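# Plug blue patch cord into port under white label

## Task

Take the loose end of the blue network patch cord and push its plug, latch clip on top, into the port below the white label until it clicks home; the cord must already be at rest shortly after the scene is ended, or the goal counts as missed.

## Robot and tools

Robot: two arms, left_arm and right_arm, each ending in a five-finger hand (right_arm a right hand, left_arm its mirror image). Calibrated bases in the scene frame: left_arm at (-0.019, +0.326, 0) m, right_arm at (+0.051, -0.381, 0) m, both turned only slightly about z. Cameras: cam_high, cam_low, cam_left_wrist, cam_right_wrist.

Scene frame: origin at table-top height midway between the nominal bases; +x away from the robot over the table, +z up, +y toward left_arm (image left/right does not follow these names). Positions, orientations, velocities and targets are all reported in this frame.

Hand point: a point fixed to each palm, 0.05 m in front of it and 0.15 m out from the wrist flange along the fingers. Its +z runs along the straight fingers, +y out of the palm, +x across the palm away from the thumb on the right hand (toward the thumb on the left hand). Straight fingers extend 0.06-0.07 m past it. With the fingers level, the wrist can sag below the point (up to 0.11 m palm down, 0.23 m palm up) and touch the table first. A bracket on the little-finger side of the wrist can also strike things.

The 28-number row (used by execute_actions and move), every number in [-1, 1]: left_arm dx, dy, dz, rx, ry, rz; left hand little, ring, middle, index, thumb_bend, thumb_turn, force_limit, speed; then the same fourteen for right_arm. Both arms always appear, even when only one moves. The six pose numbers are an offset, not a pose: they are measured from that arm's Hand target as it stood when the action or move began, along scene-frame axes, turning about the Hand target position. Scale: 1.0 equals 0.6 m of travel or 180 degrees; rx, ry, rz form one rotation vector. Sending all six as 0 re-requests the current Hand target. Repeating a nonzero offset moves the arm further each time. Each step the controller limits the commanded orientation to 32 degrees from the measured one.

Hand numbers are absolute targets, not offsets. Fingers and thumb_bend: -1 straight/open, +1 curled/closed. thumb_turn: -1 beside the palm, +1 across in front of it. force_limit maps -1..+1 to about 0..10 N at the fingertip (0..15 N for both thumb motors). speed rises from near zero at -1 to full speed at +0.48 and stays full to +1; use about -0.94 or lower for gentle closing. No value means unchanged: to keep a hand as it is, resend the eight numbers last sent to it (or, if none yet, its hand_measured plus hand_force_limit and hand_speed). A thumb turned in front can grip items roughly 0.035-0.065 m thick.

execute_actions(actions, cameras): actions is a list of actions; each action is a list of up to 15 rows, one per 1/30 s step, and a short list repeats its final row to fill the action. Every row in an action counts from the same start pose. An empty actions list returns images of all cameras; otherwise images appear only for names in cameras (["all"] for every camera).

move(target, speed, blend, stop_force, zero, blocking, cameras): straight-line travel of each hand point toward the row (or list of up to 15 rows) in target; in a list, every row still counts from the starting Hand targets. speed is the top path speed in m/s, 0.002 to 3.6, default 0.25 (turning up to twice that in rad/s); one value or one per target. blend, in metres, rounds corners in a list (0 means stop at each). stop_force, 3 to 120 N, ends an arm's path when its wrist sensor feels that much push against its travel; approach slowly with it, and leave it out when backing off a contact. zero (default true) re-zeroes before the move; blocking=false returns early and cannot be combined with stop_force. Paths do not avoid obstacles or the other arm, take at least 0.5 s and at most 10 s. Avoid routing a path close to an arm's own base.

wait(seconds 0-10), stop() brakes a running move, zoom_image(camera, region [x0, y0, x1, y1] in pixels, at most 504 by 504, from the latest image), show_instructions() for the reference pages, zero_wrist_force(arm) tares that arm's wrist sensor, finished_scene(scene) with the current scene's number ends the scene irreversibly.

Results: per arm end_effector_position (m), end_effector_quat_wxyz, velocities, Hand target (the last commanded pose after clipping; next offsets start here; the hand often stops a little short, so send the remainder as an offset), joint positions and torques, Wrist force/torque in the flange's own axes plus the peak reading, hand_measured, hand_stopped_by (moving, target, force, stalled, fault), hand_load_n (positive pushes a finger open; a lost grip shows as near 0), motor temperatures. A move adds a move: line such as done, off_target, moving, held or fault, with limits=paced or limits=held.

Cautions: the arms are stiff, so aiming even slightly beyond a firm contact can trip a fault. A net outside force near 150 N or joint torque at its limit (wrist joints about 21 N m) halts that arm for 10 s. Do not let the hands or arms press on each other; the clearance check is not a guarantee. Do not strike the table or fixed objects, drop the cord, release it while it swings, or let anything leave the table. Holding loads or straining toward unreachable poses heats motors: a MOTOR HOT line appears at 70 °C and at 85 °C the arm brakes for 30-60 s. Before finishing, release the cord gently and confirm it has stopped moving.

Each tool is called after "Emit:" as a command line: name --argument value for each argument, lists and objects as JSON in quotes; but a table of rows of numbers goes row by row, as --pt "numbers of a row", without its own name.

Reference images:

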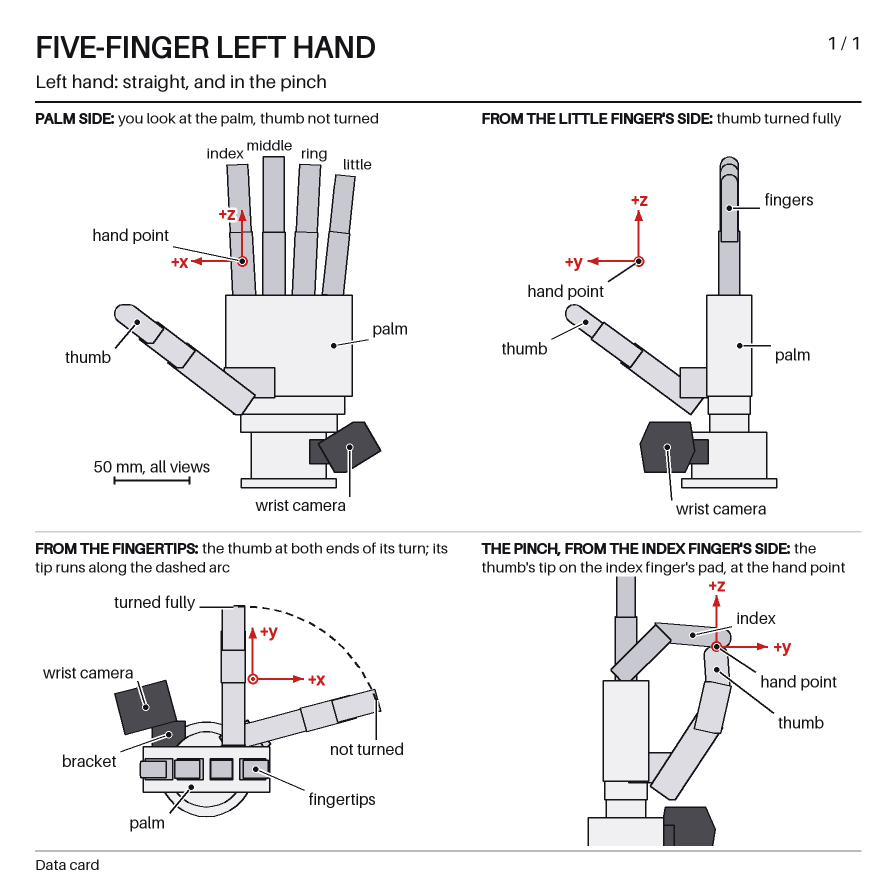

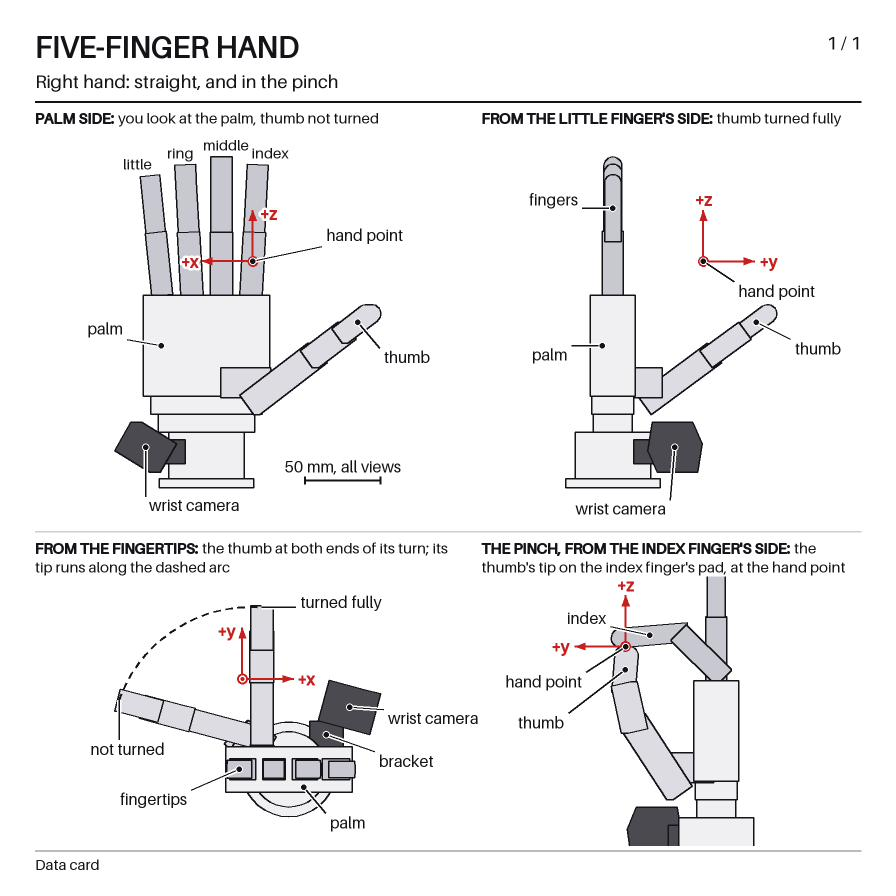

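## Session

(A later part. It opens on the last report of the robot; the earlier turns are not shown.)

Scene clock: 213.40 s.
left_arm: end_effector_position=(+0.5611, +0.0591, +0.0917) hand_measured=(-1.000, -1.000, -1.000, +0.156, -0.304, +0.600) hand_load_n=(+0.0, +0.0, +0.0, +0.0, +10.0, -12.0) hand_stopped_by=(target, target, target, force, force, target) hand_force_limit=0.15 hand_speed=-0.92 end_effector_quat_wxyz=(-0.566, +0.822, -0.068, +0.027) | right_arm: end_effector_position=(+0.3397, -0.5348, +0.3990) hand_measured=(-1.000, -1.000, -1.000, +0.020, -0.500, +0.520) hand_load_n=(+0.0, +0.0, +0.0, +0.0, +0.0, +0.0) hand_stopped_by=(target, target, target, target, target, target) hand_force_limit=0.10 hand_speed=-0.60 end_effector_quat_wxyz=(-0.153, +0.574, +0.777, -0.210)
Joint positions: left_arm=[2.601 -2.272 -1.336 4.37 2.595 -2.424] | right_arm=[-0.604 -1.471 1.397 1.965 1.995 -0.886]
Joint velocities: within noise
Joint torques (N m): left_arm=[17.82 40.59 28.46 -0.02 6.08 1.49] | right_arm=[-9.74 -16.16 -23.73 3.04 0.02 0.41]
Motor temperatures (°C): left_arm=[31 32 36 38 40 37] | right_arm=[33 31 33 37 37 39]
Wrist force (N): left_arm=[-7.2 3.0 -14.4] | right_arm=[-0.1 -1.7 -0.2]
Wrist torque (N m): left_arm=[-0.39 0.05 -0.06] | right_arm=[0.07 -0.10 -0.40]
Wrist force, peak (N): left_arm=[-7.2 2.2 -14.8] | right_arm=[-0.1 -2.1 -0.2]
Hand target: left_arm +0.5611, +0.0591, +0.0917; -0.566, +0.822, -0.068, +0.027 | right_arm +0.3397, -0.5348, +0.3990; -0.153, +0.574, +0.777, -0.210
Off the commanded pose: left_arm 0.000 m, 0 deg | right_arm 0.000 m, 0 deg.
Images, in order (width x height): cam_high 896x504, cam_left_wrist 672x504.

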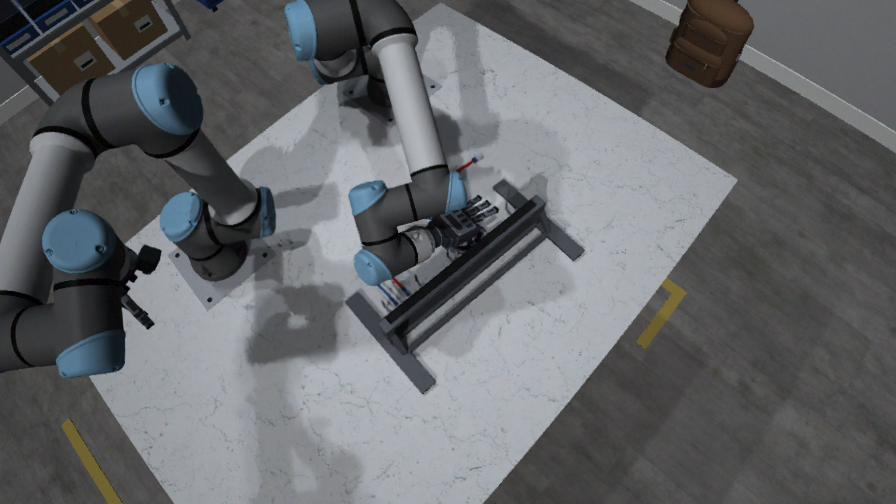

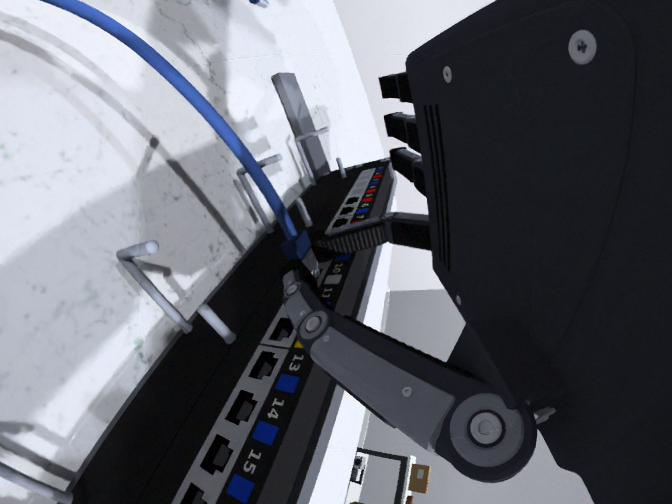

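Emit:
execute_actions --actions '[[[0,0,0,0,0,0,-1,-1,-1,0.15,-0.36,0.60,0.15,-0.9,0,0,0,0,0,0,-1,-1,-1,0.02,-0.5,0.52,0.1,-0.6]]]' --cameras '["cam_left_wrist"]'

Emit:
zoom_image --camera "cam_left_wrist" --region '[265, 220, 345, 310]'

Scene clock: 214.63 s.
left_arm: end_effector_position=(+0.5611, +0.0591, +0.0917) hand_measured=(-1.000, -1.000, -1.000, +0.150, -0.358, +0.600) hand_load_n=(+0.0, +0.0, +0.0, -0.5, -4.0, -9.5) hand_stopped_by=(target, target, target, target, target, target) hand_force_limit=0.15 hand_speed=-0.90 end_effector_quat_wxyz=(-0.566, +0.821, -0.068, +0.027) | right_arm: end_effector_position=(+0.3397, -0.5348, +0.3990) hand_measured=(-1.000, -1.000, -1.000, +0.020, -0.500, +0.520) hand_load_n=(+0.0, +0.0, +0.0, +0.0, +0.0, +0.0) hand_stopped_by=(target, target, target, target, target, target) hand_force_limit=0.10 hand_speed=-0.60 end_effector_quat_wxyz=(-0.153, +0.574, +0.777, -0.210)
Joint positions: left_arm=[2.601 -2.272 -1.336 4.37 2.595 -2.424] | right_arm=[-0.604 -1.471 1.397 1.965 1.995 -0.886]
Joint torques (N m): left_arm=[4.48 42.3 27.53 1.57 2.88 1.66] | right_arm=[-8.99 -16.17 -23.13 2.99 0.12 0.2]
Wrist force (N): left_arm=[-6.5 -3.1 -0.4] | right_arm=[-0.2 -1.8 -0.2]
Wrist torque (N m): left_arm=[-0.34 0.04 -0.08] | right_arm=[0.06 -0.08 -0.42]
Wrist force, peak (N): left_arm=[-7.3 2.5 -15.0] | right_arm=[-0.2 -2.3 -0.2]
Hand target: left_arm +0.5611, +0.0591, +0.0917; -0.566, +0.822, -0.068, +0.027 | right_arm +0.3397, -0.5348, +0.3990; -0.153, +0.574, +0.777, -0.210
Off the commanded pose: left_arm 0.000 m, 0 deg | right_arm 0.000 m, 0 deg.
Images, in order (width x height): cam_left_wrist 672x504.

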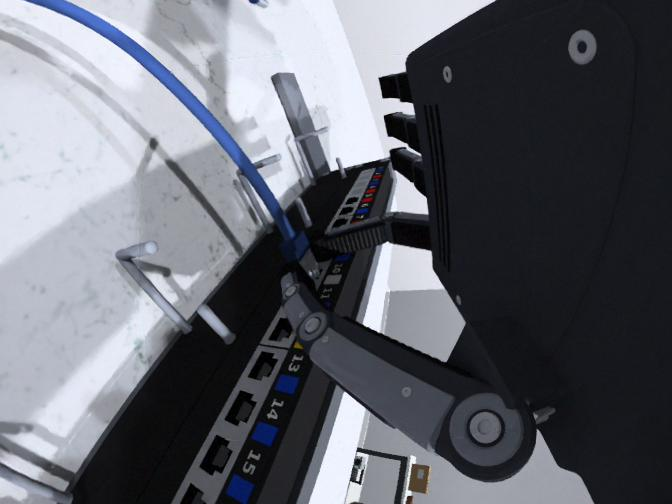

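Scaled by 5.600 from the camera's 672x504 image, which has a finer 960x720 frame.

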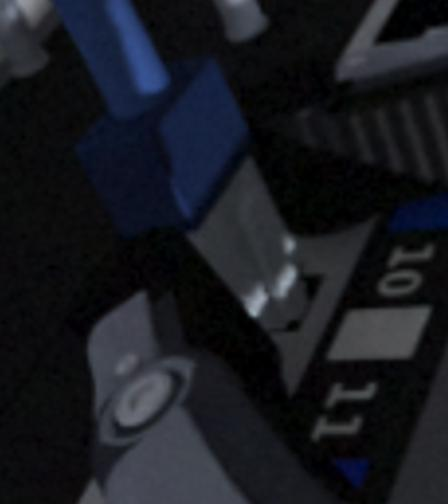

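Emit:
execute_actions --actions '[[[0,0,0,0,0,0,-1,-1,-1,0.07,-0.46,0.60,0.15,-0.85,0,0,0,0,0,0,-1,-1,-1,0.02,-0.5,0.52,0.1,-0.6]]]' --cameras '["cam_left_wrist"]'

Emit:
zoom_image --camera "cam_left_wrist" --region '[265, 220, 345, 310]'

Scene clock: 215.80 s.
left_arm: end_effector_position=(+0.5610, +0.0591, +0.0917) hand_measured=(-1.000, -1.000, -1.000, +0.070, -0.454, +0.600) hand_load_n=(+0.0, +0.0, +0.0, -1.5, -8.5, -19.0) hand_stopped_by=(target, target, target, target, target, target) hand_force_limit=0.15 hand_speed=-0.85 end_effector_quat_wxyz=(-0.566, +0.822, -0.068, +0.027) | right_arm: end_effector_position=(+0.3397, -0.5348, +0.3990) hand_measured=(-1.000, -1.000, -1.000, +0.020, -0.500, +0.520) hand_load_n=(+0.0, +0.0, +0.0, +0.0, +0.0, +0.0) hand_stopped_by=(target, target, target, target, target, target) hand_force_limit=0.10 hand_speed=-0.60 end_effector_quat_wxyz=(-0.153, +0.574, +0.777, -0.210)
Joint positions: left_arm=[2.601 -2.272 -1.336 4.37 2.595 -2.424] | right_arm=[-0.604 -1.471 1.397 1.965 1.995 -0.886]
Joint torques (N m): left_arm=[-6.8 43 26.12 5.64 2.42 1.11] | right_arm=[-9.24 -16.29 -23.3 3.13 0.11 0.35]
Wrist force (N): left_arm=[-14.6 -4.8 0.8] | right_arm=[-0.5 -2.0 0.1]
Wrist torque (N m): left_arm=[-0.33 0.13 0.04] | right_arm=[0.02 -0.04 -0.44]
Wrist force, peak (N): left_arm=[-14.6 -5.1 0.9] | right_arm=[-0.2 -2.2 -0.4]
Hand target: left_arm +0.5611, +0.0591, +0.0917; -0.566, +0.822, -0.068, +0.027 | right_arm +0.3397, -0.5348, +0.3990; -0.153, +0.574, +0.777, -0.210
Off the commanded pose: left_arm 0.000 m, 0 deg | right_arm 0.000 m, 0 deg.
Images, in order (width x height): cam_left_wrist 672x504.

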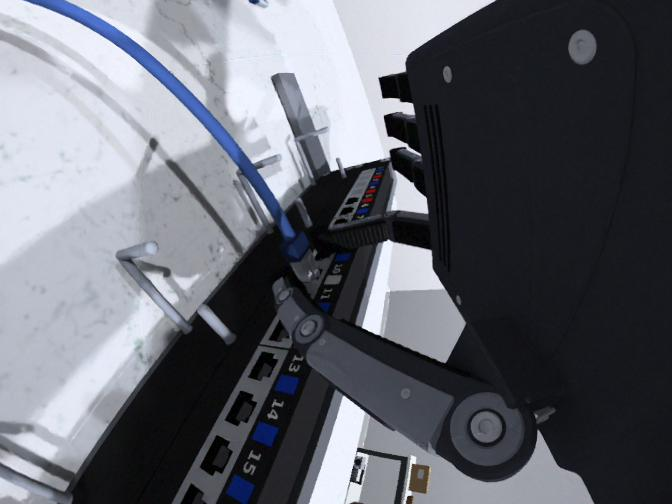

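Scaled by 5.600 from the camera's 672x504 image, which has a finer 960x720 frame.

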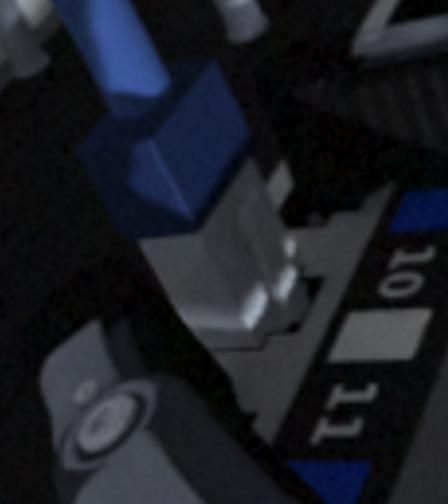

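Emit:
move --target '[-0.04,-0.0,0,0,0,0,-1,-1,-1,0.07,-0.46,0.60,0.15,-0.85,0,0,0,0,0,0,-1,-1,-1,0.02,-0.5,0.52,0.1,-0.6]' --speed 0.03 --cameras '["cam_left_wrist"]'

Emit:
zoom_image --camera "cam_left_wrist" --region '[265, 220, 365, 330]'

Scene clock: 217.17 s.
left_arm: end_effector_position=(+0.5372, +0.0591, +0.0917) hand_measured=(-1.000, -1.000, -1.000, +0.070, -0.456, +0.600) hand_load_n=(+0.0, +0.0, +0.0, +0.0, +0.0, +0.0) hand_stopped_by=(target, target, target, target, target, target) hand_force_limit=0.15 hand_speed=-0.85 end_effector_quat_wxyz=(-0.566, +0.822, -0.068, +0.027) | right_arm: end_effector_position=(+0.3397, -0.5348, +0.3990) hand_measured=(-1.000, -1.000, -1.000, +0.020, -0.500, +0.520) hand_load_n=(+0.0, +0.0, +0.0, +0.0, +0.0, +0.0) hand_stopped_by=(target, target, target, target, target, target) hand_force_limit=0.10 hand_speed=-0.60 end_effector_quat_wxyz=(-0.153, +0.574, +0.777, -0.210)
Joint positions: left_arm=[2.582 -2.236 -1.396 4.373 2.581 -2.448] | right_arm=[-0.604 -1.471 1.397 1.965 1.995 -0.886]
Joint torques (N m): left_arm=[-10.43 59.67 11.8 2.89 -1.13 -2.2] | right_arm=[-7.94 -16.06 -23.12 2.84 0.25 0.59]
Wrist force (N): left_arm=[0.6 -1.1 -0.3] | right_arm=[-0.2 -1.8 -0.1]
Wrist torque (N m): left_arm=[-0.26 -0.08 0.02] | right_arm=[0.05 -0.08 -0.41]
Wrist force, peak (N): left_arm=[-14.6 -4.5 0.9] | right_arm=[-0.1 -2.3 -0.2]
Hand target: left_arm +0.5371, +0.0591, +0.0917; -0.566, +0.822, -0.068, +0.027 | right_arm +0.3397, -0.5348, +0.3990; -0.153, +0.574, +0.777, -0.210
Off the commanded pose: left_arm 0.000 m, 0 deg | right_arm 0.000 m, 0 deg.
move: done
Images, in order (width x height): cam_left_wrist 672x504.

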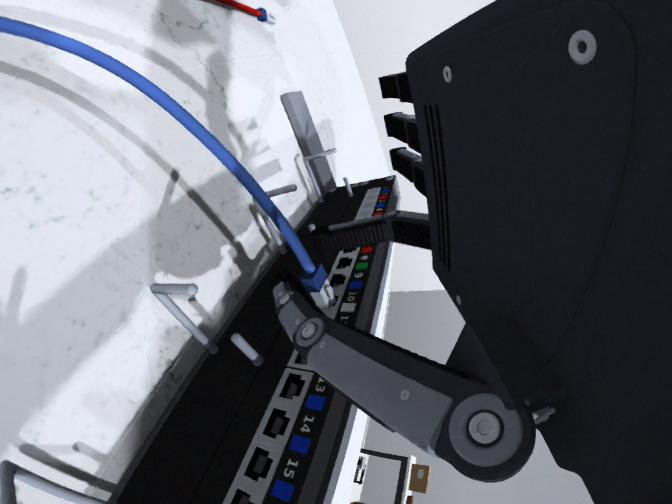

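Scaled by 4.582 from the camera's 672x504 image, which has a finer 960x720 frame.

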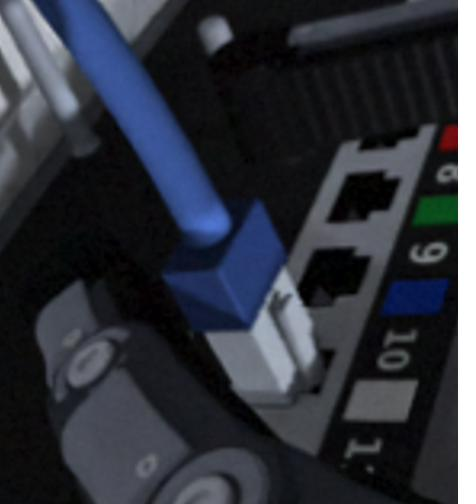

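Emit:
execute_actions --actions '[[[0,0,0,0,0,0,-1,-1,-1,0.20,-0.28,0.60,-0.6,-0.85,0,0,0,0,0,0,-1,-1,-1,0.02,-0.5,0.52,0.1,-0.6]]]' --cameras '["cam_left_wrist"]'

Emit:
zoom_image --camera "cam_left_wrist" --region '[265, 220, 365, 330]'

Scene clock: 218.83 s.
left_arm: end_effector_position=(+0.5370, +0.0591, +0.0917) hand_measured=(-1.000, -1.000, -1.000, +0.200, -0.280, +0.600) hand_load_n=(+0.0, +0.0, +0.0, +0.0, +0.0, +0.0) hand_stopped_by=(target, target, target, target, target, target) hand_force_limit=-0.60 hand_speed=-0.85 end_effector_quat_wxyz=(-0.566, +0.822, -0.068, +0.027) | right_arm: end_effector_position=(+0.3397, -0.5348, +0.3990) hand_measured=(-1.000, -1.000, -1.000, +0.020, -0.500, +0.520) hand_load_n=(+0.0, +0.0, +0.0, +0.0, +0.0, +0.0) hand_stopped_by=(target, target, target, target, target, target) hand_force_limit=0.10 hand_speed=-0.60 end_effector_quat_wxyz=(-0.153, +0.574, +0.777, -0.210)
Joint positions: left_arm=[2.582 -2.236 -1.397 4.373 2.581 -2.448] | right_arm=[-0.604 -1.471 1.397 1.965 1.995 -0.886]
Joint torques (N m): left_arm=[-11.37 61.99 10.11 2.73 -1.03 -2.07] | right_arm=[-8.68 -15.2 -22.9 3.22 -0.05 0.41]
Wrist force (N): left_arm=[0.5 -1.1 -0.1] | right_arm=[-0.2 -2.0 -0.3]
Wrist torque (N m): left_arm=[-0.27 -0.07 0.02] | right_arm=[0.03 -0.07 -0.42]
Wrist force, peak (N): left_arm=[0.6 -1.3 -0.2] | right_arm=[-0.1 -2.2 -0.2]
Hand target: left_arm +0.5371, +0.0591, +0.0917; -0.566, +0.822, -0.068, +0.027 | right_arm +0.3397, -0.5348, +0.3990; -0.153, +0.574, +0.777, -0.210
Off the commanded pose: left_arm 0.000 m, 0 deg | right_arm 0.000 m, 0 deg.
Images, in order (width x height): cam_left_wrist 672x504.

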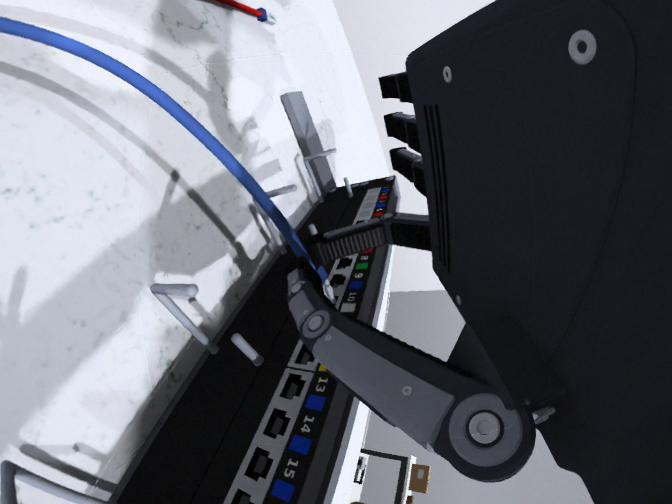

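Scaled by 4.582 from the camera's 672x504 image, which has a finer 960x720 frame.

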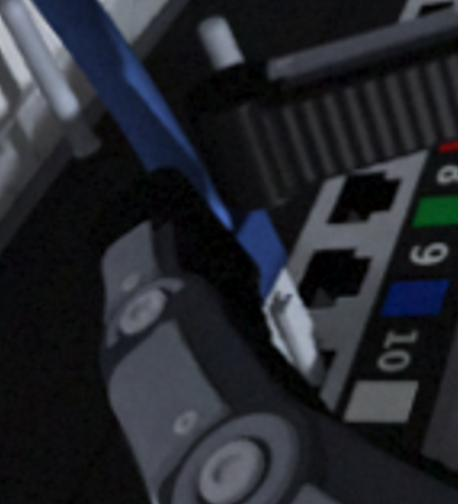

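Emit:
execute_actions --actions '[[[0,0,0,0,0,0,-1,-1,-1,0.26,-0.18,0.60,-0.6,-0.9,0,0,0,0,0,0,-1,-1,-1,0.02,-0.5,0.52,0.1,-0.6]]]' --cameras '["cam_left_wrist"]'

Emit:
zoom_image --camera "cam_left_wrist" --region '[265, 220, 365, 330]'

Scene clock: 219.80 s.
left_arm: end_effector_position=(+0.5371, +0.0591, +0.0917) hand_measured=(-1.000, -1.000, -1.000, +0.260, -0.192, +0.600) hand_load_n=(+0.0, +0.0, +0.0, +3.0, +3.0, +0.0) hand_stopped_by=(target, target, target, force, force, target) hand_force_limit=-0.60 hand_speed=-0.90 end_effector_quat_wxyz=(-0.566, +0.822, -0.068, +0.027) | right_arm: end_effector_position=(+0.3397, -0.5348, +0.3990) hand_measured=(-1.000, -1.000, -1.000, +0.020, -0.500, +0.520) hand_load_n=(+0.0, +0.0, +0.0, +0.0, +0.0, +0.0) hand_stopped_by=(target, target, target, target, target, target) hand_force_limit=0.10 hand_speed=-0.60 end_effector_quat_wxyz=(-0.153, +0.574, +0.777, -0.210)
Joint positions: left_arm=[2.582 -2.236 -1.397 4.373 2.581 -2.448] | right_arm=[-0.604 -1.471 1.397 1.965 1.995 -0.886]
Joint torques (N m): left_arm=[-10.47 59.53 8.92 2.65 -0.83 -1.72] | right_arm=[-9.08 -15.93 -22.83 2.92 0.19 0.43]
Wrist force (N): left_arm=[0.3 -2.4 0.2] | right_arm=[-0.1 -2.0 0.0]
Wrist torque (N m): left_arm=[-0.24 -0.06 0.00] | right_arm=[0.02 -0.11 -0.41]
Wrist force, peak (N): left_arm=[0.4 -2.8 0.6] | right_arm=[-0.2 -2.2 0.3]
Hand target: left_arm +0.5371, +0.0591, +0.0917; -0.566, +0.822, -0.068, +0.027 | right_arm +0.3397, -0.5348, +0.3990; -0.153, +0.574, +0.777, -0.210
Off the commanded pose: left_arm 0.000 m, 0 deg | right_arm 0.000 m, 0 deg.
Images, in order (width x height): cam_left_wrist 672x504.

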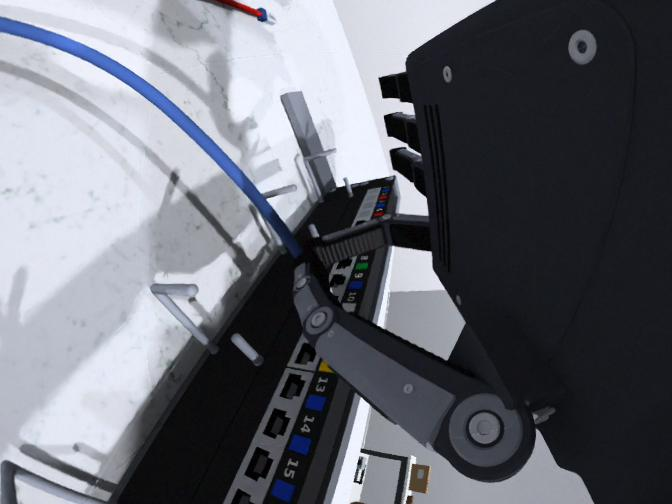

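Scaled by 4.582 from the camera's 672x504 image, which has a finer 960x720 frame.

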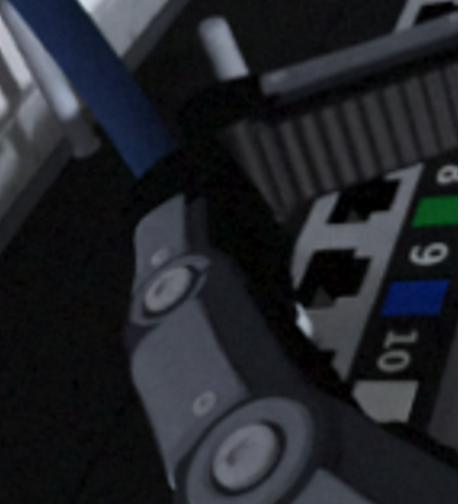

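Emit:
execute_actions --actions '[[[0,0,0,0,0,0,-1,-1,-1,0.31,-0.13,0.60,-0.1,-0.92,0,0,0,0,0,0,-1,-1,-1,0.02,-0.5,0.52,0.1,-0.6]]]' --cameras '["cam_left_wrist"]'

Emit:
move --target '[0.01,-0.0,0,0,0,0,-1,-1,-1,0.31,-0.13,0.60,-0.1,-0.92,0,0,0,0,0,0,-1,-1,-1,0.02,-0.5,0.52,0.1,-0.6]' --speed 0.006 --stop_force 8 --cameras '["cam_left_wrist"]'

Emit:
zoom_image --camera "cam_left_wrist" --region '[265, 220, 365, 330]'

Scene clock: 220.70 s.
left_arm: end_effector_position=(+0.5371, +0.0591, +0.0917) hand_measured=(-1.000, -1.000, -1.000, +0.264, -0.180, +0.600) hand_load_n=(+0.0, +0.0, +0.0, +7.0, +7.5, +0.0) hand_stopped_by=(target, target, target, force, force, target) hand_force_limit=-0.10 hand_speed=-0.92 end_effector_quat_wxyz=(-0.566, +0.822, -0.068, +0.027) | right_arm: end_effector_position=(+0.3397, -0.5348, +0.3990) hand_measured=(-1.000, -1.000, -1.000, +0.020, -0.500, +0.520) hand_load_n=(+0.0, +0.0, +0.0, +0.0, +0.0, +0.0) hand_stopped_by=(target, target, target, target, target, target) hand_force_limit=0.10 hand_speed=-0.60 end_effector_quat_wxyz=(-0.153, +0.574, +0.777, -0.210)
Joint positions: left_arm=[2.582 -2.236 -1.397 4.373 2.581 -2.448] | right_arm=[-0.604 -1.471 1.397 1.965 1.995 -0.886]
Joint torques (N m): left_arm=[-9.39 58.6 10.81 2.54 -0.62 -1.31] | right_arm=[-9.13 -16.08 -23.65 2.84 -0.11 0.51]
Wrist force (N): left_arm=[0.3 -2.8 0.3] | right_arm=[-0.3 -1.8 -0.2]
Wrist torque (N m): left_arm=[-0.26 -0.06 0.01] | right_arm=[0.07 -0.06 -0.41]
Wrist force, peak (N): left_arm=[0.3 -2.8 0.4] | right_arm=[-0.3 -2.2 0.0]
Hand target: left_arm +0.5371, +0.0591, +0.0917; -0.566, +0.822, -0.068, +0.027 | right_arm +0.3397, -0.5348, +0.3990; -0.153, +0.574, +0.777, -0.210
Off the commanded pose: left_arm 0.000 m, 0 deg | right_arm 0.000 m, 0 deg.
Images, in order (width x height): cam_left_wrist 672x504.

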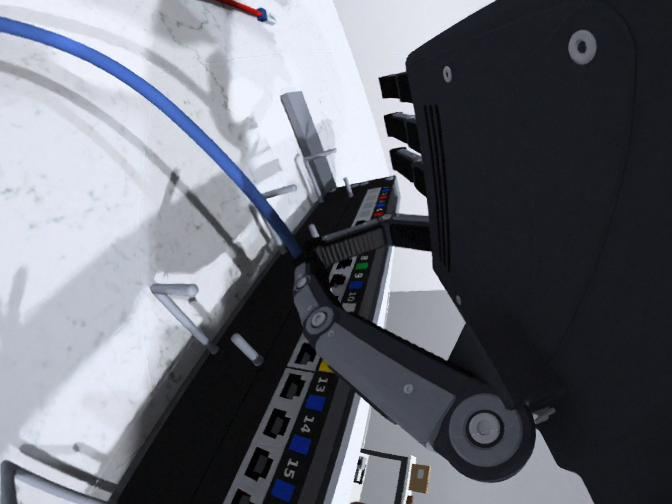

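Scene clock: 222.53 s.
left_arm: end_effector_position=(+0.5403, +0.0591, +0.0917) hand_measured=(-1.000, -1.000, -1.000, +0.264, -0.180, +0.600) hand_load_n=(+0.0, -0.5, +0.0, +5.5, +7.0, -1.5) hand_stopped_by=(target, target, target, force, force, target) hand_force_limit=-0.10 hand_speed=-0.92 end_effector_quat_wxyz=(-0.566, +0.822, -0.068, +0.027) | right_arm: end_effector_position=(+0.3397, -0.5348, +0.3990) hand_measured=(-1.000, -1.000, -1.000, +0.020, -0.500, +0.520) hand_load_n=(+0.0, +0.0, +0.0, +0.0, +0.0, +0.0) hand_stopped_by=(target, target, target, target, target, target) hand_force_limit=0.10 hand_speed=-0.60 end_effector_quat_wxyz=(-0.153, +0.574, +0.777, -0.210)
Joint positions: left_arm=[2.585 -2.241 -1.389 4.373 2.583 -2.445] | right_arm=[-0.604 -1.471 1.397 1.965 1.995 -0.886]
Joint torques (N m): left_arm=[-7.71 59.1 11.07 4.54 -0.24 -2.72] | right_arm=[-9.02 -16.33 -23.79 2.98 0.03 0.42]
Wrist force (N): left_arm=[-7.2 -4.0 -2.4] | right_arm=[-0.3 -2.0 -0.1]
Wrist torque (N m): left_arm=[-0.29 -0.02 -0.10] | right_arm=[0.02 -0.07 -0.42]
Wrist force, peak (N): left_arm=[-9.7 -4.3 -2.2] | right_arm=[-0.3 -2.2 -0.3]
Hand target: left_arm +0.5403, +0.0591, +0.0917; -0.566, +0.822, -0.068, +0.027 (not the last commanded pose) | right_arm +0.3397, -0.5348, +0.3990; -0.153, +0.574, +0.777, -0.210
Off the commanded pose: left_arm 0.003 m, 0 deg | right_arm 0.000 m, 0 deg.
move: contact (left_arm)
Images, in order (width x height): cam_left_wrist 672x504.

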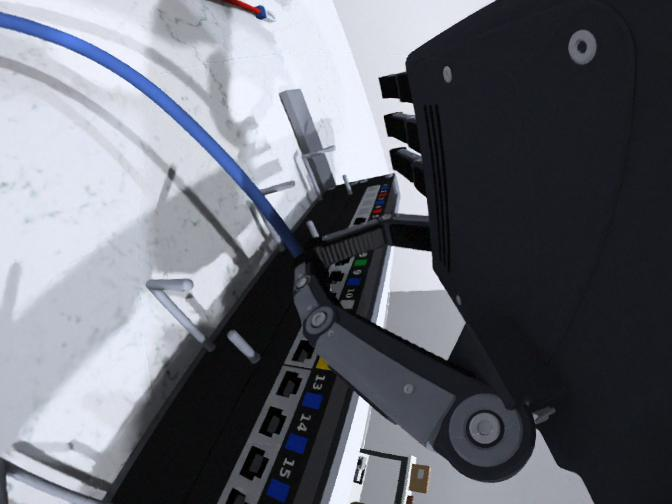

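Scaled by 4.582 from the camera's 672x504 image, which has a finer 960x720 frame.

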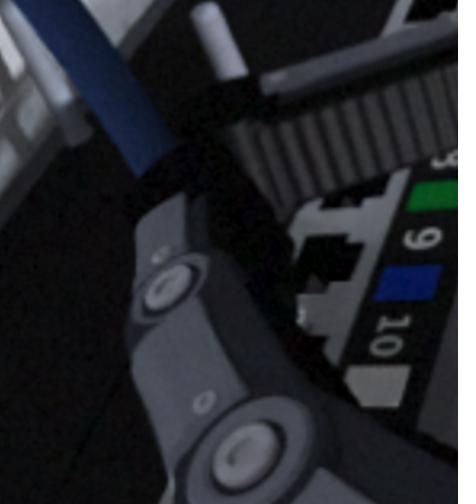

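Emit:
move --target '[0.01,-0.0,0,0,0,0,-1,-1,-1,0.31,-0.13,0.60,-0.1,-0.92,0,0,0,0,0,0,-1,-1,-1,0.02,-0.5,0.52,0.1,-0.6]' --speed 0.005 --stop_force 14 --cameras '["cam_left_wrist"]'

Emit:
zoom_image --camera "cam_left_wrist" --region '[265, 220, 365, 330]'

Scene clock: 225.43 s.
left_arm: end_effector_position=(+0.5422, +0.0591, +0.0917) hand_measured=(-1.000, -1.000, -1.000, +0.264, -0.180, +0.600) hand_load_n=(+0.0, +0.0, -0.5, +5.5, +6.5, -3.0) hand_stopped_by=(target, target, target, force, force, target) hand_force_limit=-0.10 hand_speed=-0.92 end_effector_quat_wxyz=(-0.566, +0.822, -0.068, +0.027) | right_arm: end_effector_position=(+0.3397, -0.5348, +0.3990) hand_measured=(-1.000, -1.000, -1.000, +0.020, -0.500, +0.520) hand_load_n=(+0.0, +0.0, +0.0, +0.0, +0.0, +0.0) hand_stopped_by=(target, target, target, target, target, target) hand_force_limit=0.10 hand_speed=-0.60 end_effector_quat_wxyz=(-0.153, +0.574, +0.777, -0.210)
Joint positions: left_arm=[2.586 -2.243 -1.384 4.373 2.584 -2.443] | right_arm=[-0.604 -1.471 1.397 1.965 1.995 -0.886]
Joint torques (N m): left_arm=[-5.85 59.85 14.05 6.65 1.41 -3.51] | right_arm=[-8.88 -15.54 -22.51 2.78 0.23 0.41]
Wrist force (N): left_arm=[-20.3 -6.7 -2.1] | right_arm=[0.1 -1.9 -0.1]
Wrist torque (N m): left_arm=[-0.28 0.02 -0.05] | right_arm=[0.04 -0.12 -0.40]
Wrist force, peak (N): left_arm=[-23.0 -7.8 -2.3] | right_arm=[-0.2 -2.4 -0.2]
Hand target: left_arm +0.5422, +0.0590, +0.0917; -0.566, +0.822, -0.068, +0.027 (not the last commanded pose) | right_arm +0.3397, -0.5348, +0.3990; -0.153, +0.574, +0.777, -0.210
Off the commanded pose: left_arm 0.004 m, 0 deg | right_arm 0.000 m, 0 deg.
move: contact (left_arm)
Images, in order (width x height): cam_left_wrist 672x504.

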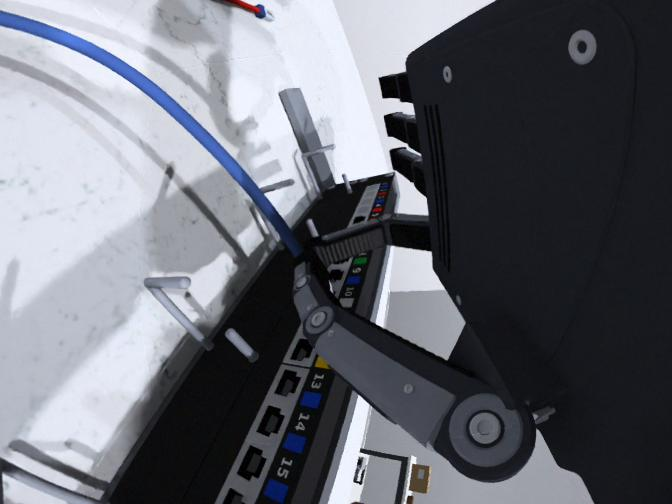

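Scaled by 4.582 from the camera's 672x504 image, which has a finer 960x720 frame.

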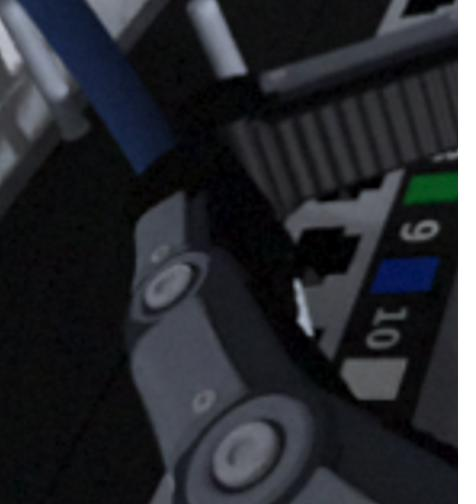

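Emit:
execute_actions --actions '[]' --cameras '["cam_high", "cam_left_wrist"]'

Emit:
zoom_image --camera "cam_high" --region '[440, 215, 490, 265]'

Emit:
zoom_image --camera "cam_left_wrist" --region '[310, 255, 360, 310]'

Scene clock: 225.57 s.
left_arm: end_effector_position=(+0.5422, +0.0591, +0.0917) hand_measured=(-1.000, -1.000, -1.000, +0.264, -0.180, +0.600) hand_load_n=(+0.0, +0.0, +0.0, +5.5, +6.5, -3.5) hand_stopped_by=(target, target, target, force, force, target) hand_force_limit=-0.10 hand_speed=-0.92 end_effector_quat_wxyz=(-0.566, +0.822, -0.068, +0.027) | right_arm: end_effector_position=(+0.3397, -0.5348, +0.3990) hand_measured=(-1.000, -1.000, -1.000, +0.020, -0.500, +0.520) hand_load_n=(+0.0, +0.0, +0.0, +0.0, +0.0, +0.0) hand_stopped_by=(target, target, target, target, target, target) hand_force_limit=0.10 hand_speed=-0.60 end_effector_quat_wxyz=(-0.153, +0.574, +0.777, -0.210)
Joint positions: left_arm=[2.586 -2.243 -1.384 4.373 2.584 -2.443] | right_arm=[-0.604 -1.471 1.397 1.965 1.995 -0.886]
Joint velocities: within noise
Joint torques (N m): left_arm=[-5.94 59.58 15.43 6.91 1.4 -3.71] | right_arm=[-7.91 -16.96 -22.55 2.78 0.25 0.46]
Motor temperatures (°C): left_arm=[31 32 36 38 40 37] | right_arm=[33 31 33 37 37 39]
Wrist force (N): left_arm=[-20.5 -7.0 -2.2] | right_arm=[-0.3 -2.2 -0.1]
Wrist torque (N m): left_arm=[-0.29 0.04 -0.04] | right_arm=[0.00 -0.06 -0.43]
Wrist force, peak (N): left_arm=[-20.5 -7.2 -2.5] | right_arm=[-0.3 -2.2 -0.1]
Hand target: left_arm +0.5422, +0.0590, +0.0917; -0.566, +0.822, -0.068, +0.027 (not the last commanded pose) | right_arm +0.3397, -0.5348, +0.3990; -0.153, +0.574, +0.777, -0.210
Off the commanded pose: left_arm 0.004 m, 0 deg | right_arm 0.000 m, 0 deg.
Images, in order (width x height): cam_high 896x504, cam_left_wrist 672x504.

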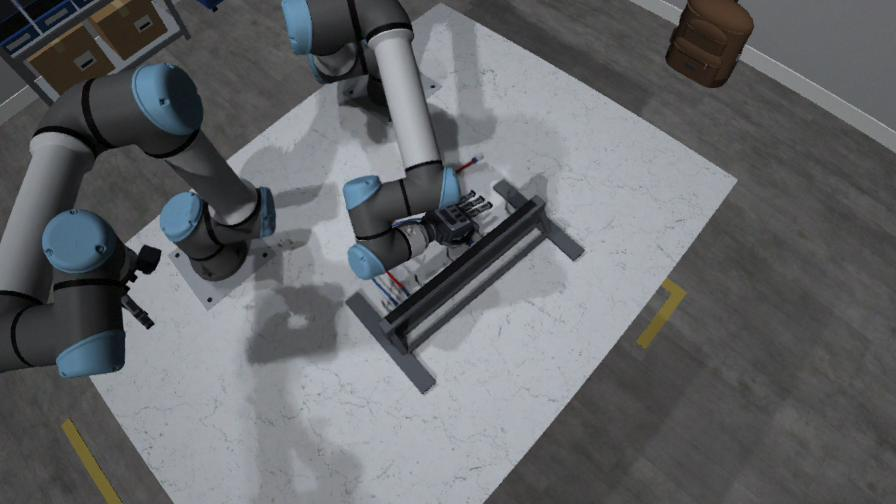

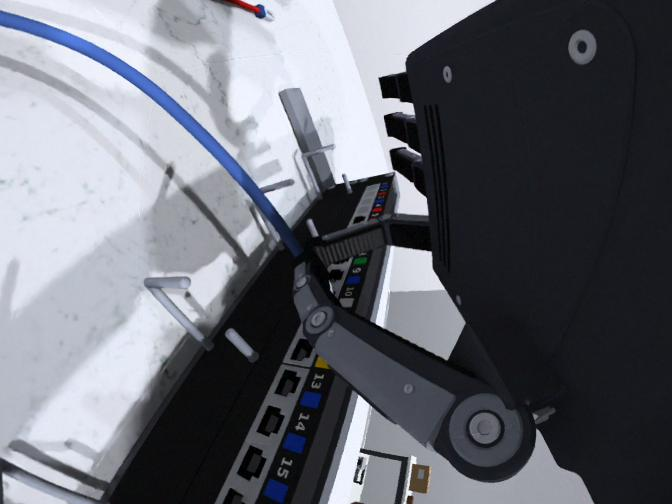

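Scaled by 10.080 from the camera's 896x504 image, which has a finer 1280x720 frame.

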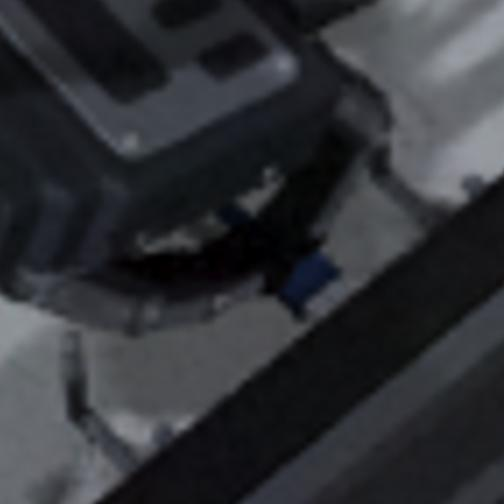

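Scaled by 9.164 from the camera's 672x504 image, which has a finer 960x720 frame.

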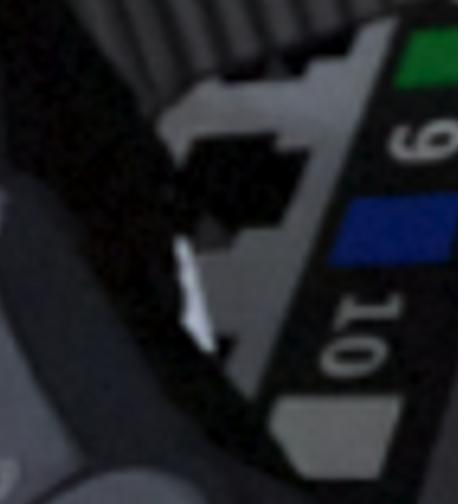

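Emit:
move --target '[0.01,-0.0,0,0,0,0,-1,-1,-1,0.31,-0.13,0.60,-0.1,-0.92,0,0,0,0,0,0,-1,-1,-1,0.02,-0.5,0.52,0.1,-0.6]' --speed 0.005 --stop_force 14 --cameras '["cam_high", "cam_left_wrist"]'

Emit:
zoom_image --camera "cam_high" --region '[440, 215, 490, 265]'

Emit:
zoom_image --camera "cam_left_wrist" --region '[290, 240, 360, 310]'

Scene clock: 227.33 s.
left_arm: end_effector_position=(+0.5436, +0.0590, +0.0917) hand_measured=(-1.000, -1.000, -1.000, +0.264, -0.180, +0.600) hand_load_n=(+0.0, +0.0, +0.0, +4.5, +6.0, -5.5) hand_stopped_by=(target, target, target, force, force, target) hand_force_limit=-0.10 hand_speed=-0.92 end_effector_quat_wxyz=(-0.565, +0.822, -0.068, +0.027) | right_arm: end_effector_position=(+0.3397, -0.5348, +0.3990) hand_measured=(-1.000, -1.000, -1.000, +0.020, -0.500, +0.520) hand_load_n=(+0.0, +0.0, +0.0, +0.0, +0.0, +0.0) hand_stopped_by=(target, target, target, target, target, target) hand_force_limit=0.10 hand_speed=-0.60 end_effector_quat_wxyz=(-0.153, +0.574, +0.777, -0.210)
Joint positions: left_arm=[2.587 -2.245 -1.38 4.373 2.585 -2.441] | right_arm=[-0.604 -1.471 1.397 1.965 1.995 -0.886]
Joint torques (N m): left_arm=[-1.88 58.01 18.8 10.78 3.28 -4.82] | right_arm=[-8.77 -16.22 -22.78 2.7 0.09 0.6]
Wrist force (N): left_arm=[-34.0 -9.6 -4.8] | right_arm=[-0.4 -2.0 -0.3]
Wrist torque (N m): left_arm=[-0.32 0.06 0.05] | right_arm=[0.03 -0.05 -0.44]
Wrist force, peak (N): left_arm=[-36.6 -10.4 -5.1] | right_arm=[-0.1 -2.2 -0.2]
Hand target: left_arm +0.5436, +0.0590, +0.0917; -0.565, +0.822, -0.068, +0.027 (not the last commanded pose) | right_arm +0.3397, -0.5348, +0.3990; -0.153, +0.574, +0.777, -0.210
Off the commanded pose: left_arm 0.005 m, 0 deg | right_arm 0.000 m, 0 deg.
move: contact (left_arm)
Images, in order (width x height): cam_high 896x504, cam_left_wrist 672x504.

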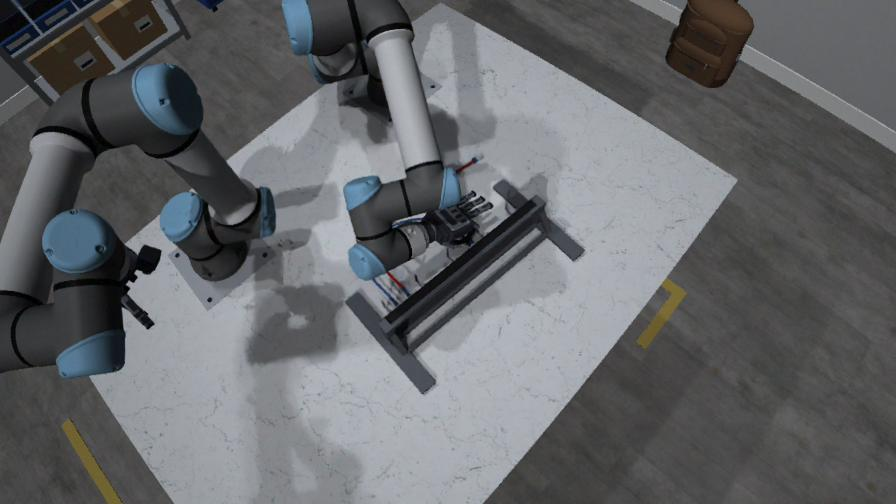

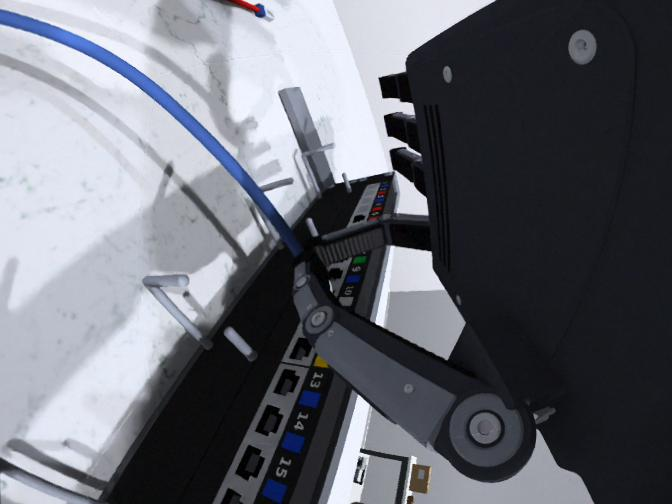

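Scaled by 10.080 from the camera's 896x504 image, which has a finer 1280x720 frame.

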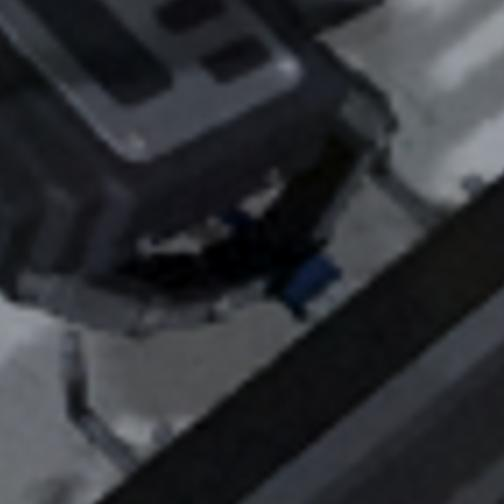

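Scaled by 7.200 from the camera's 672x504 image, which has a finer 960x720 frame.

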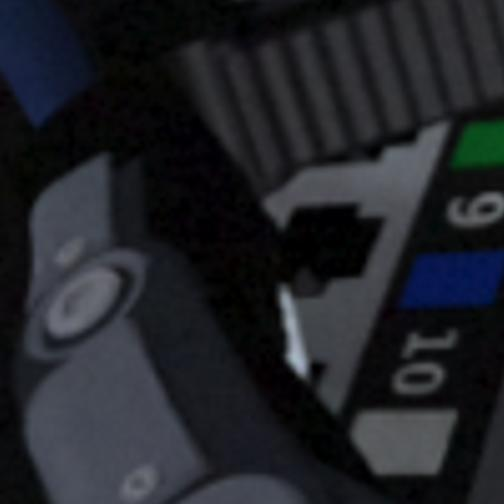

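Emit:
move --pt "-0.005 0.0 0.0 0 0 0 -1 -1 -1 0.31 -0.13 0.60 -0.1 -0.92 0 0 0 0 0 0 -1 -1 -1 0.02 -0.5 0.52 0.1 -0.6" --pt "-0.005 0.0 0.0017 0 0 0 -1 -1 -1 0.31 -0.13 0.60 -0.1 -0.92 0 0 0 0 0 0 -1 -1 -1 0.02 -0.5 0.52 0.1 -0.6" --speed 0.01 --cameras '["cam_left_wrist"]'

Emit:
zoom_image --camera "cam_left_wrist" --region '[290, 240, 360, 310]'

Scene clock: 228.60 s.
left_arm: end_effector_position=(+0.5406, +0.0590, +0.0925) hand_measured=(-1.000, -1.000, -1.000, +0.264, -0.180, +0.600) hand_load_n=(+0.0, +0.0, +0.0, +6.5, +7.5, +0.0) hand_stopped_by=(target, target, target, force, force, target) hand_force_limit=-0.10 hand_speed=-0.92 end_effector_quat_wxyz=(-0.565, +0.822, -0.068, +0.027) | right_arm: end_effector_position=(+0.3397, -0.5348, +0.3990) hand_measured=(-1.000, -1.000, -1.000, +0.020, -0.500, +0.520) hand_load_n=(+0.0, +0.0, +0.0, +0.0, +0.0, +0.0) hand_stopped_by=(target, target, target, target, target, target) hand_force_limit=0.10 hand_speed=-0.60 end_effector_quat_wxyz=(-0.153, +0.574, +0.777, -0.210)
Joint positions: left_arm=[2.585 -2.24 -1.387 4.371 2.583 -2.444] | right_arm=[-0.604 -1.471 1.397 1.965 1.995 -0.886]
Joint torques (N m): left_arm=[-8.89 63.39 14.73 -0.15 -0.98 -2.42] | right_arm=[-9.45 -16.18 -24.35 2.71 0.11 0.46]
Wrist force (N): left_arm=[-1.1 -0.3 0.1] | right_arm=[-0.5 -2.0 -0.2]
Wrist torque (N m): left_arm=[-0.22 0.05 -0.03] | right_arm=[0.02 -0.04 -0.44]
Wrist force, peak (N): left_arm=[-34.2 -9.6 -5.0] | right_arm=[-0.2 -2.3 -0.2]
Hand target: left_arm +0.5406, +0.0590, +0.0927; -0.565, +0.822, -0.068, +0.027 | right_arm +0.3397, -0.5348, +0.3990; -0.153, +0.574, +0.777, -0.210
Off the commanded pose: left_arm 0.000 m, 0 deg | right_arm 0.000 m, 0 deg.
move: done
Images, in order (width x height): cam_left_wrist 672x504.

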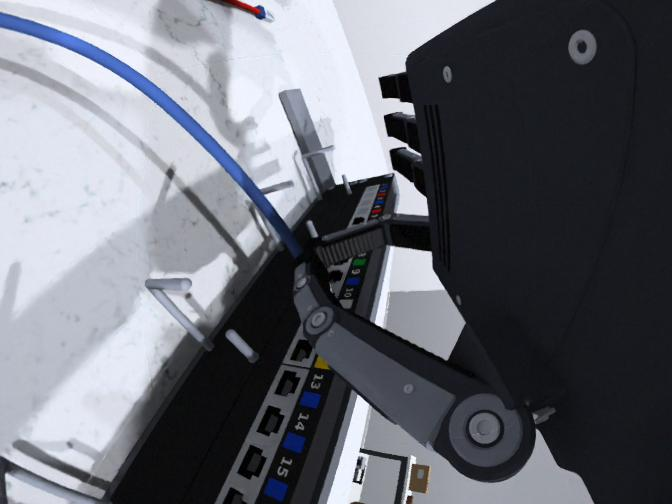

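Scaled by 7.200 from the camera's 672x504 image, which has a finer 960x720 frame.

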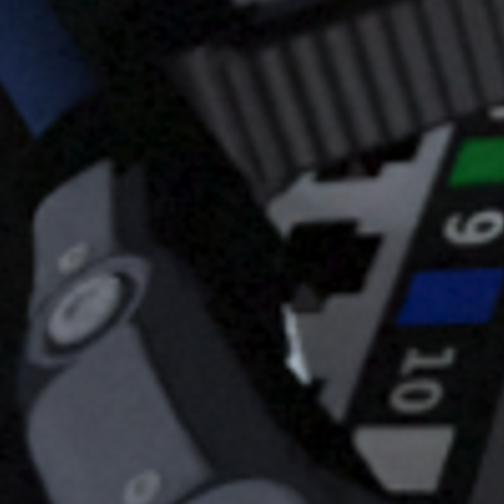

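Emit:
move --target '[0.01,-0.0,0,0,0,0,-1,-1,-1,0.31,-0.13,0.60,-0.1,-0.92,0,0,0,0,0,0,-1,-1,-1,0.02,-0.5,0.52,0.1,-0.6]' --speed 0.005 --stop_force 18 --cameras '["cam_left_wrist"]'

Emit:
zoom_image --camera "cam_left_wrist" --region '[290, 240, 360, 310]'

Scene clock: 234.93 s.
left_arm: end_effector_position=(+0.5428, +0.0590, +0.0927) hand_measured=(-1.000, -1.000, -1.000, +0.264, -0.180, +0.600) hand_load_n=(+0.0, +0.0, +0.0, +5.0, +7.0, -2.0) hand_stopped_by=(target, target, target, force, force, target) hand_force_limit=-0.10 hand_speed=-0.92 end_effector_quat_wxyz=(-0.565, +0.822, -0.068, +0.027) | right_arm: end_effector_position=(+0.3397, -0.5348, +0.3990) hand_measured=(-1.000, -1.000, -1.000, +0.020, -0.500, +0.520) hand_load_n=(+0.0, +0.0, +0.0, +0.0, +0.0, +0.0) hand_stopped_by=(target, target, target, target, target, target) hand_force_limit=0.10 hand_speed=-0.60 end_effector_quat_wxyz=(-0.153, +0.574, +0.777, -0.210)
Joint positions: left_arm=[2.587 -2.243 -1.381 4.371 2.584 -2.442] | right_arm=[-0.604 -1.471 1.397 1.965 1.995 -0.886]
Joint torques (N m): left_arm=[-6.54 61.46 15.6 5.85 1.71 -3.69] | right_arm=[-7.9 -16.13 -21.89 2.65 0.38 0.67]
Wrist force (N): left_arm=[-19.1 -2.9 -1.1] | right_arm=[-0.4 -2.2 -0.3]
Wrist torque (N m): left_arm=[-0.28 0.08 -0.07] | right_arm=[0.01 -0.05 -0.44]
Wrist force, peak (N): left_arm=[-20.7 -2.8 -1.2] | right_arm=[0.1 -2.3 0.0]
Hand target: left_arm +0.5428, +0.0590, +0.0927; -0.565, +0.822, -0.068, +0.027 (not the last commanded pose) | right_arm +0.3397, -0.5348, +0.3990; -0.153, +0.574, +0.777, -0.210
Off the commanded pose: left_arm 0.004 m, 0 deg | right_arm 0.000 m, 0 deg.
move: contact (left_arm)
Images, in order (width x height): cam_left_wrist 672x504.

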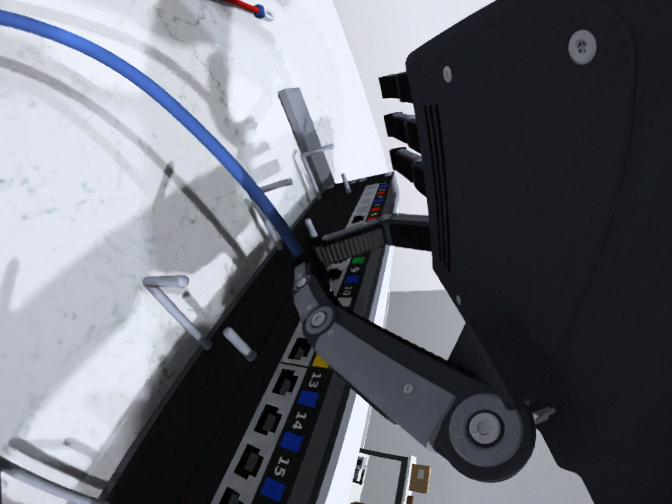

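Scaled by 7.200 from the camera's 672x504 image, which has a finer 960x720 frame.

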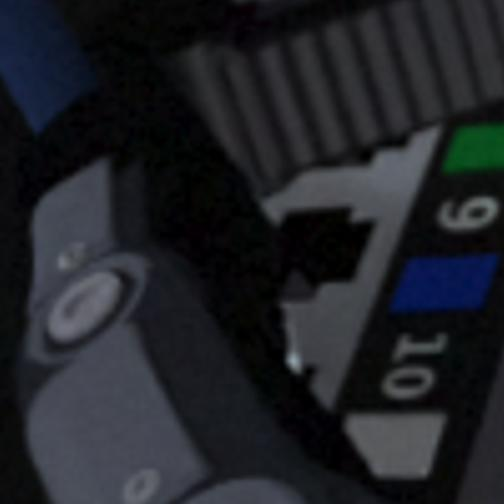

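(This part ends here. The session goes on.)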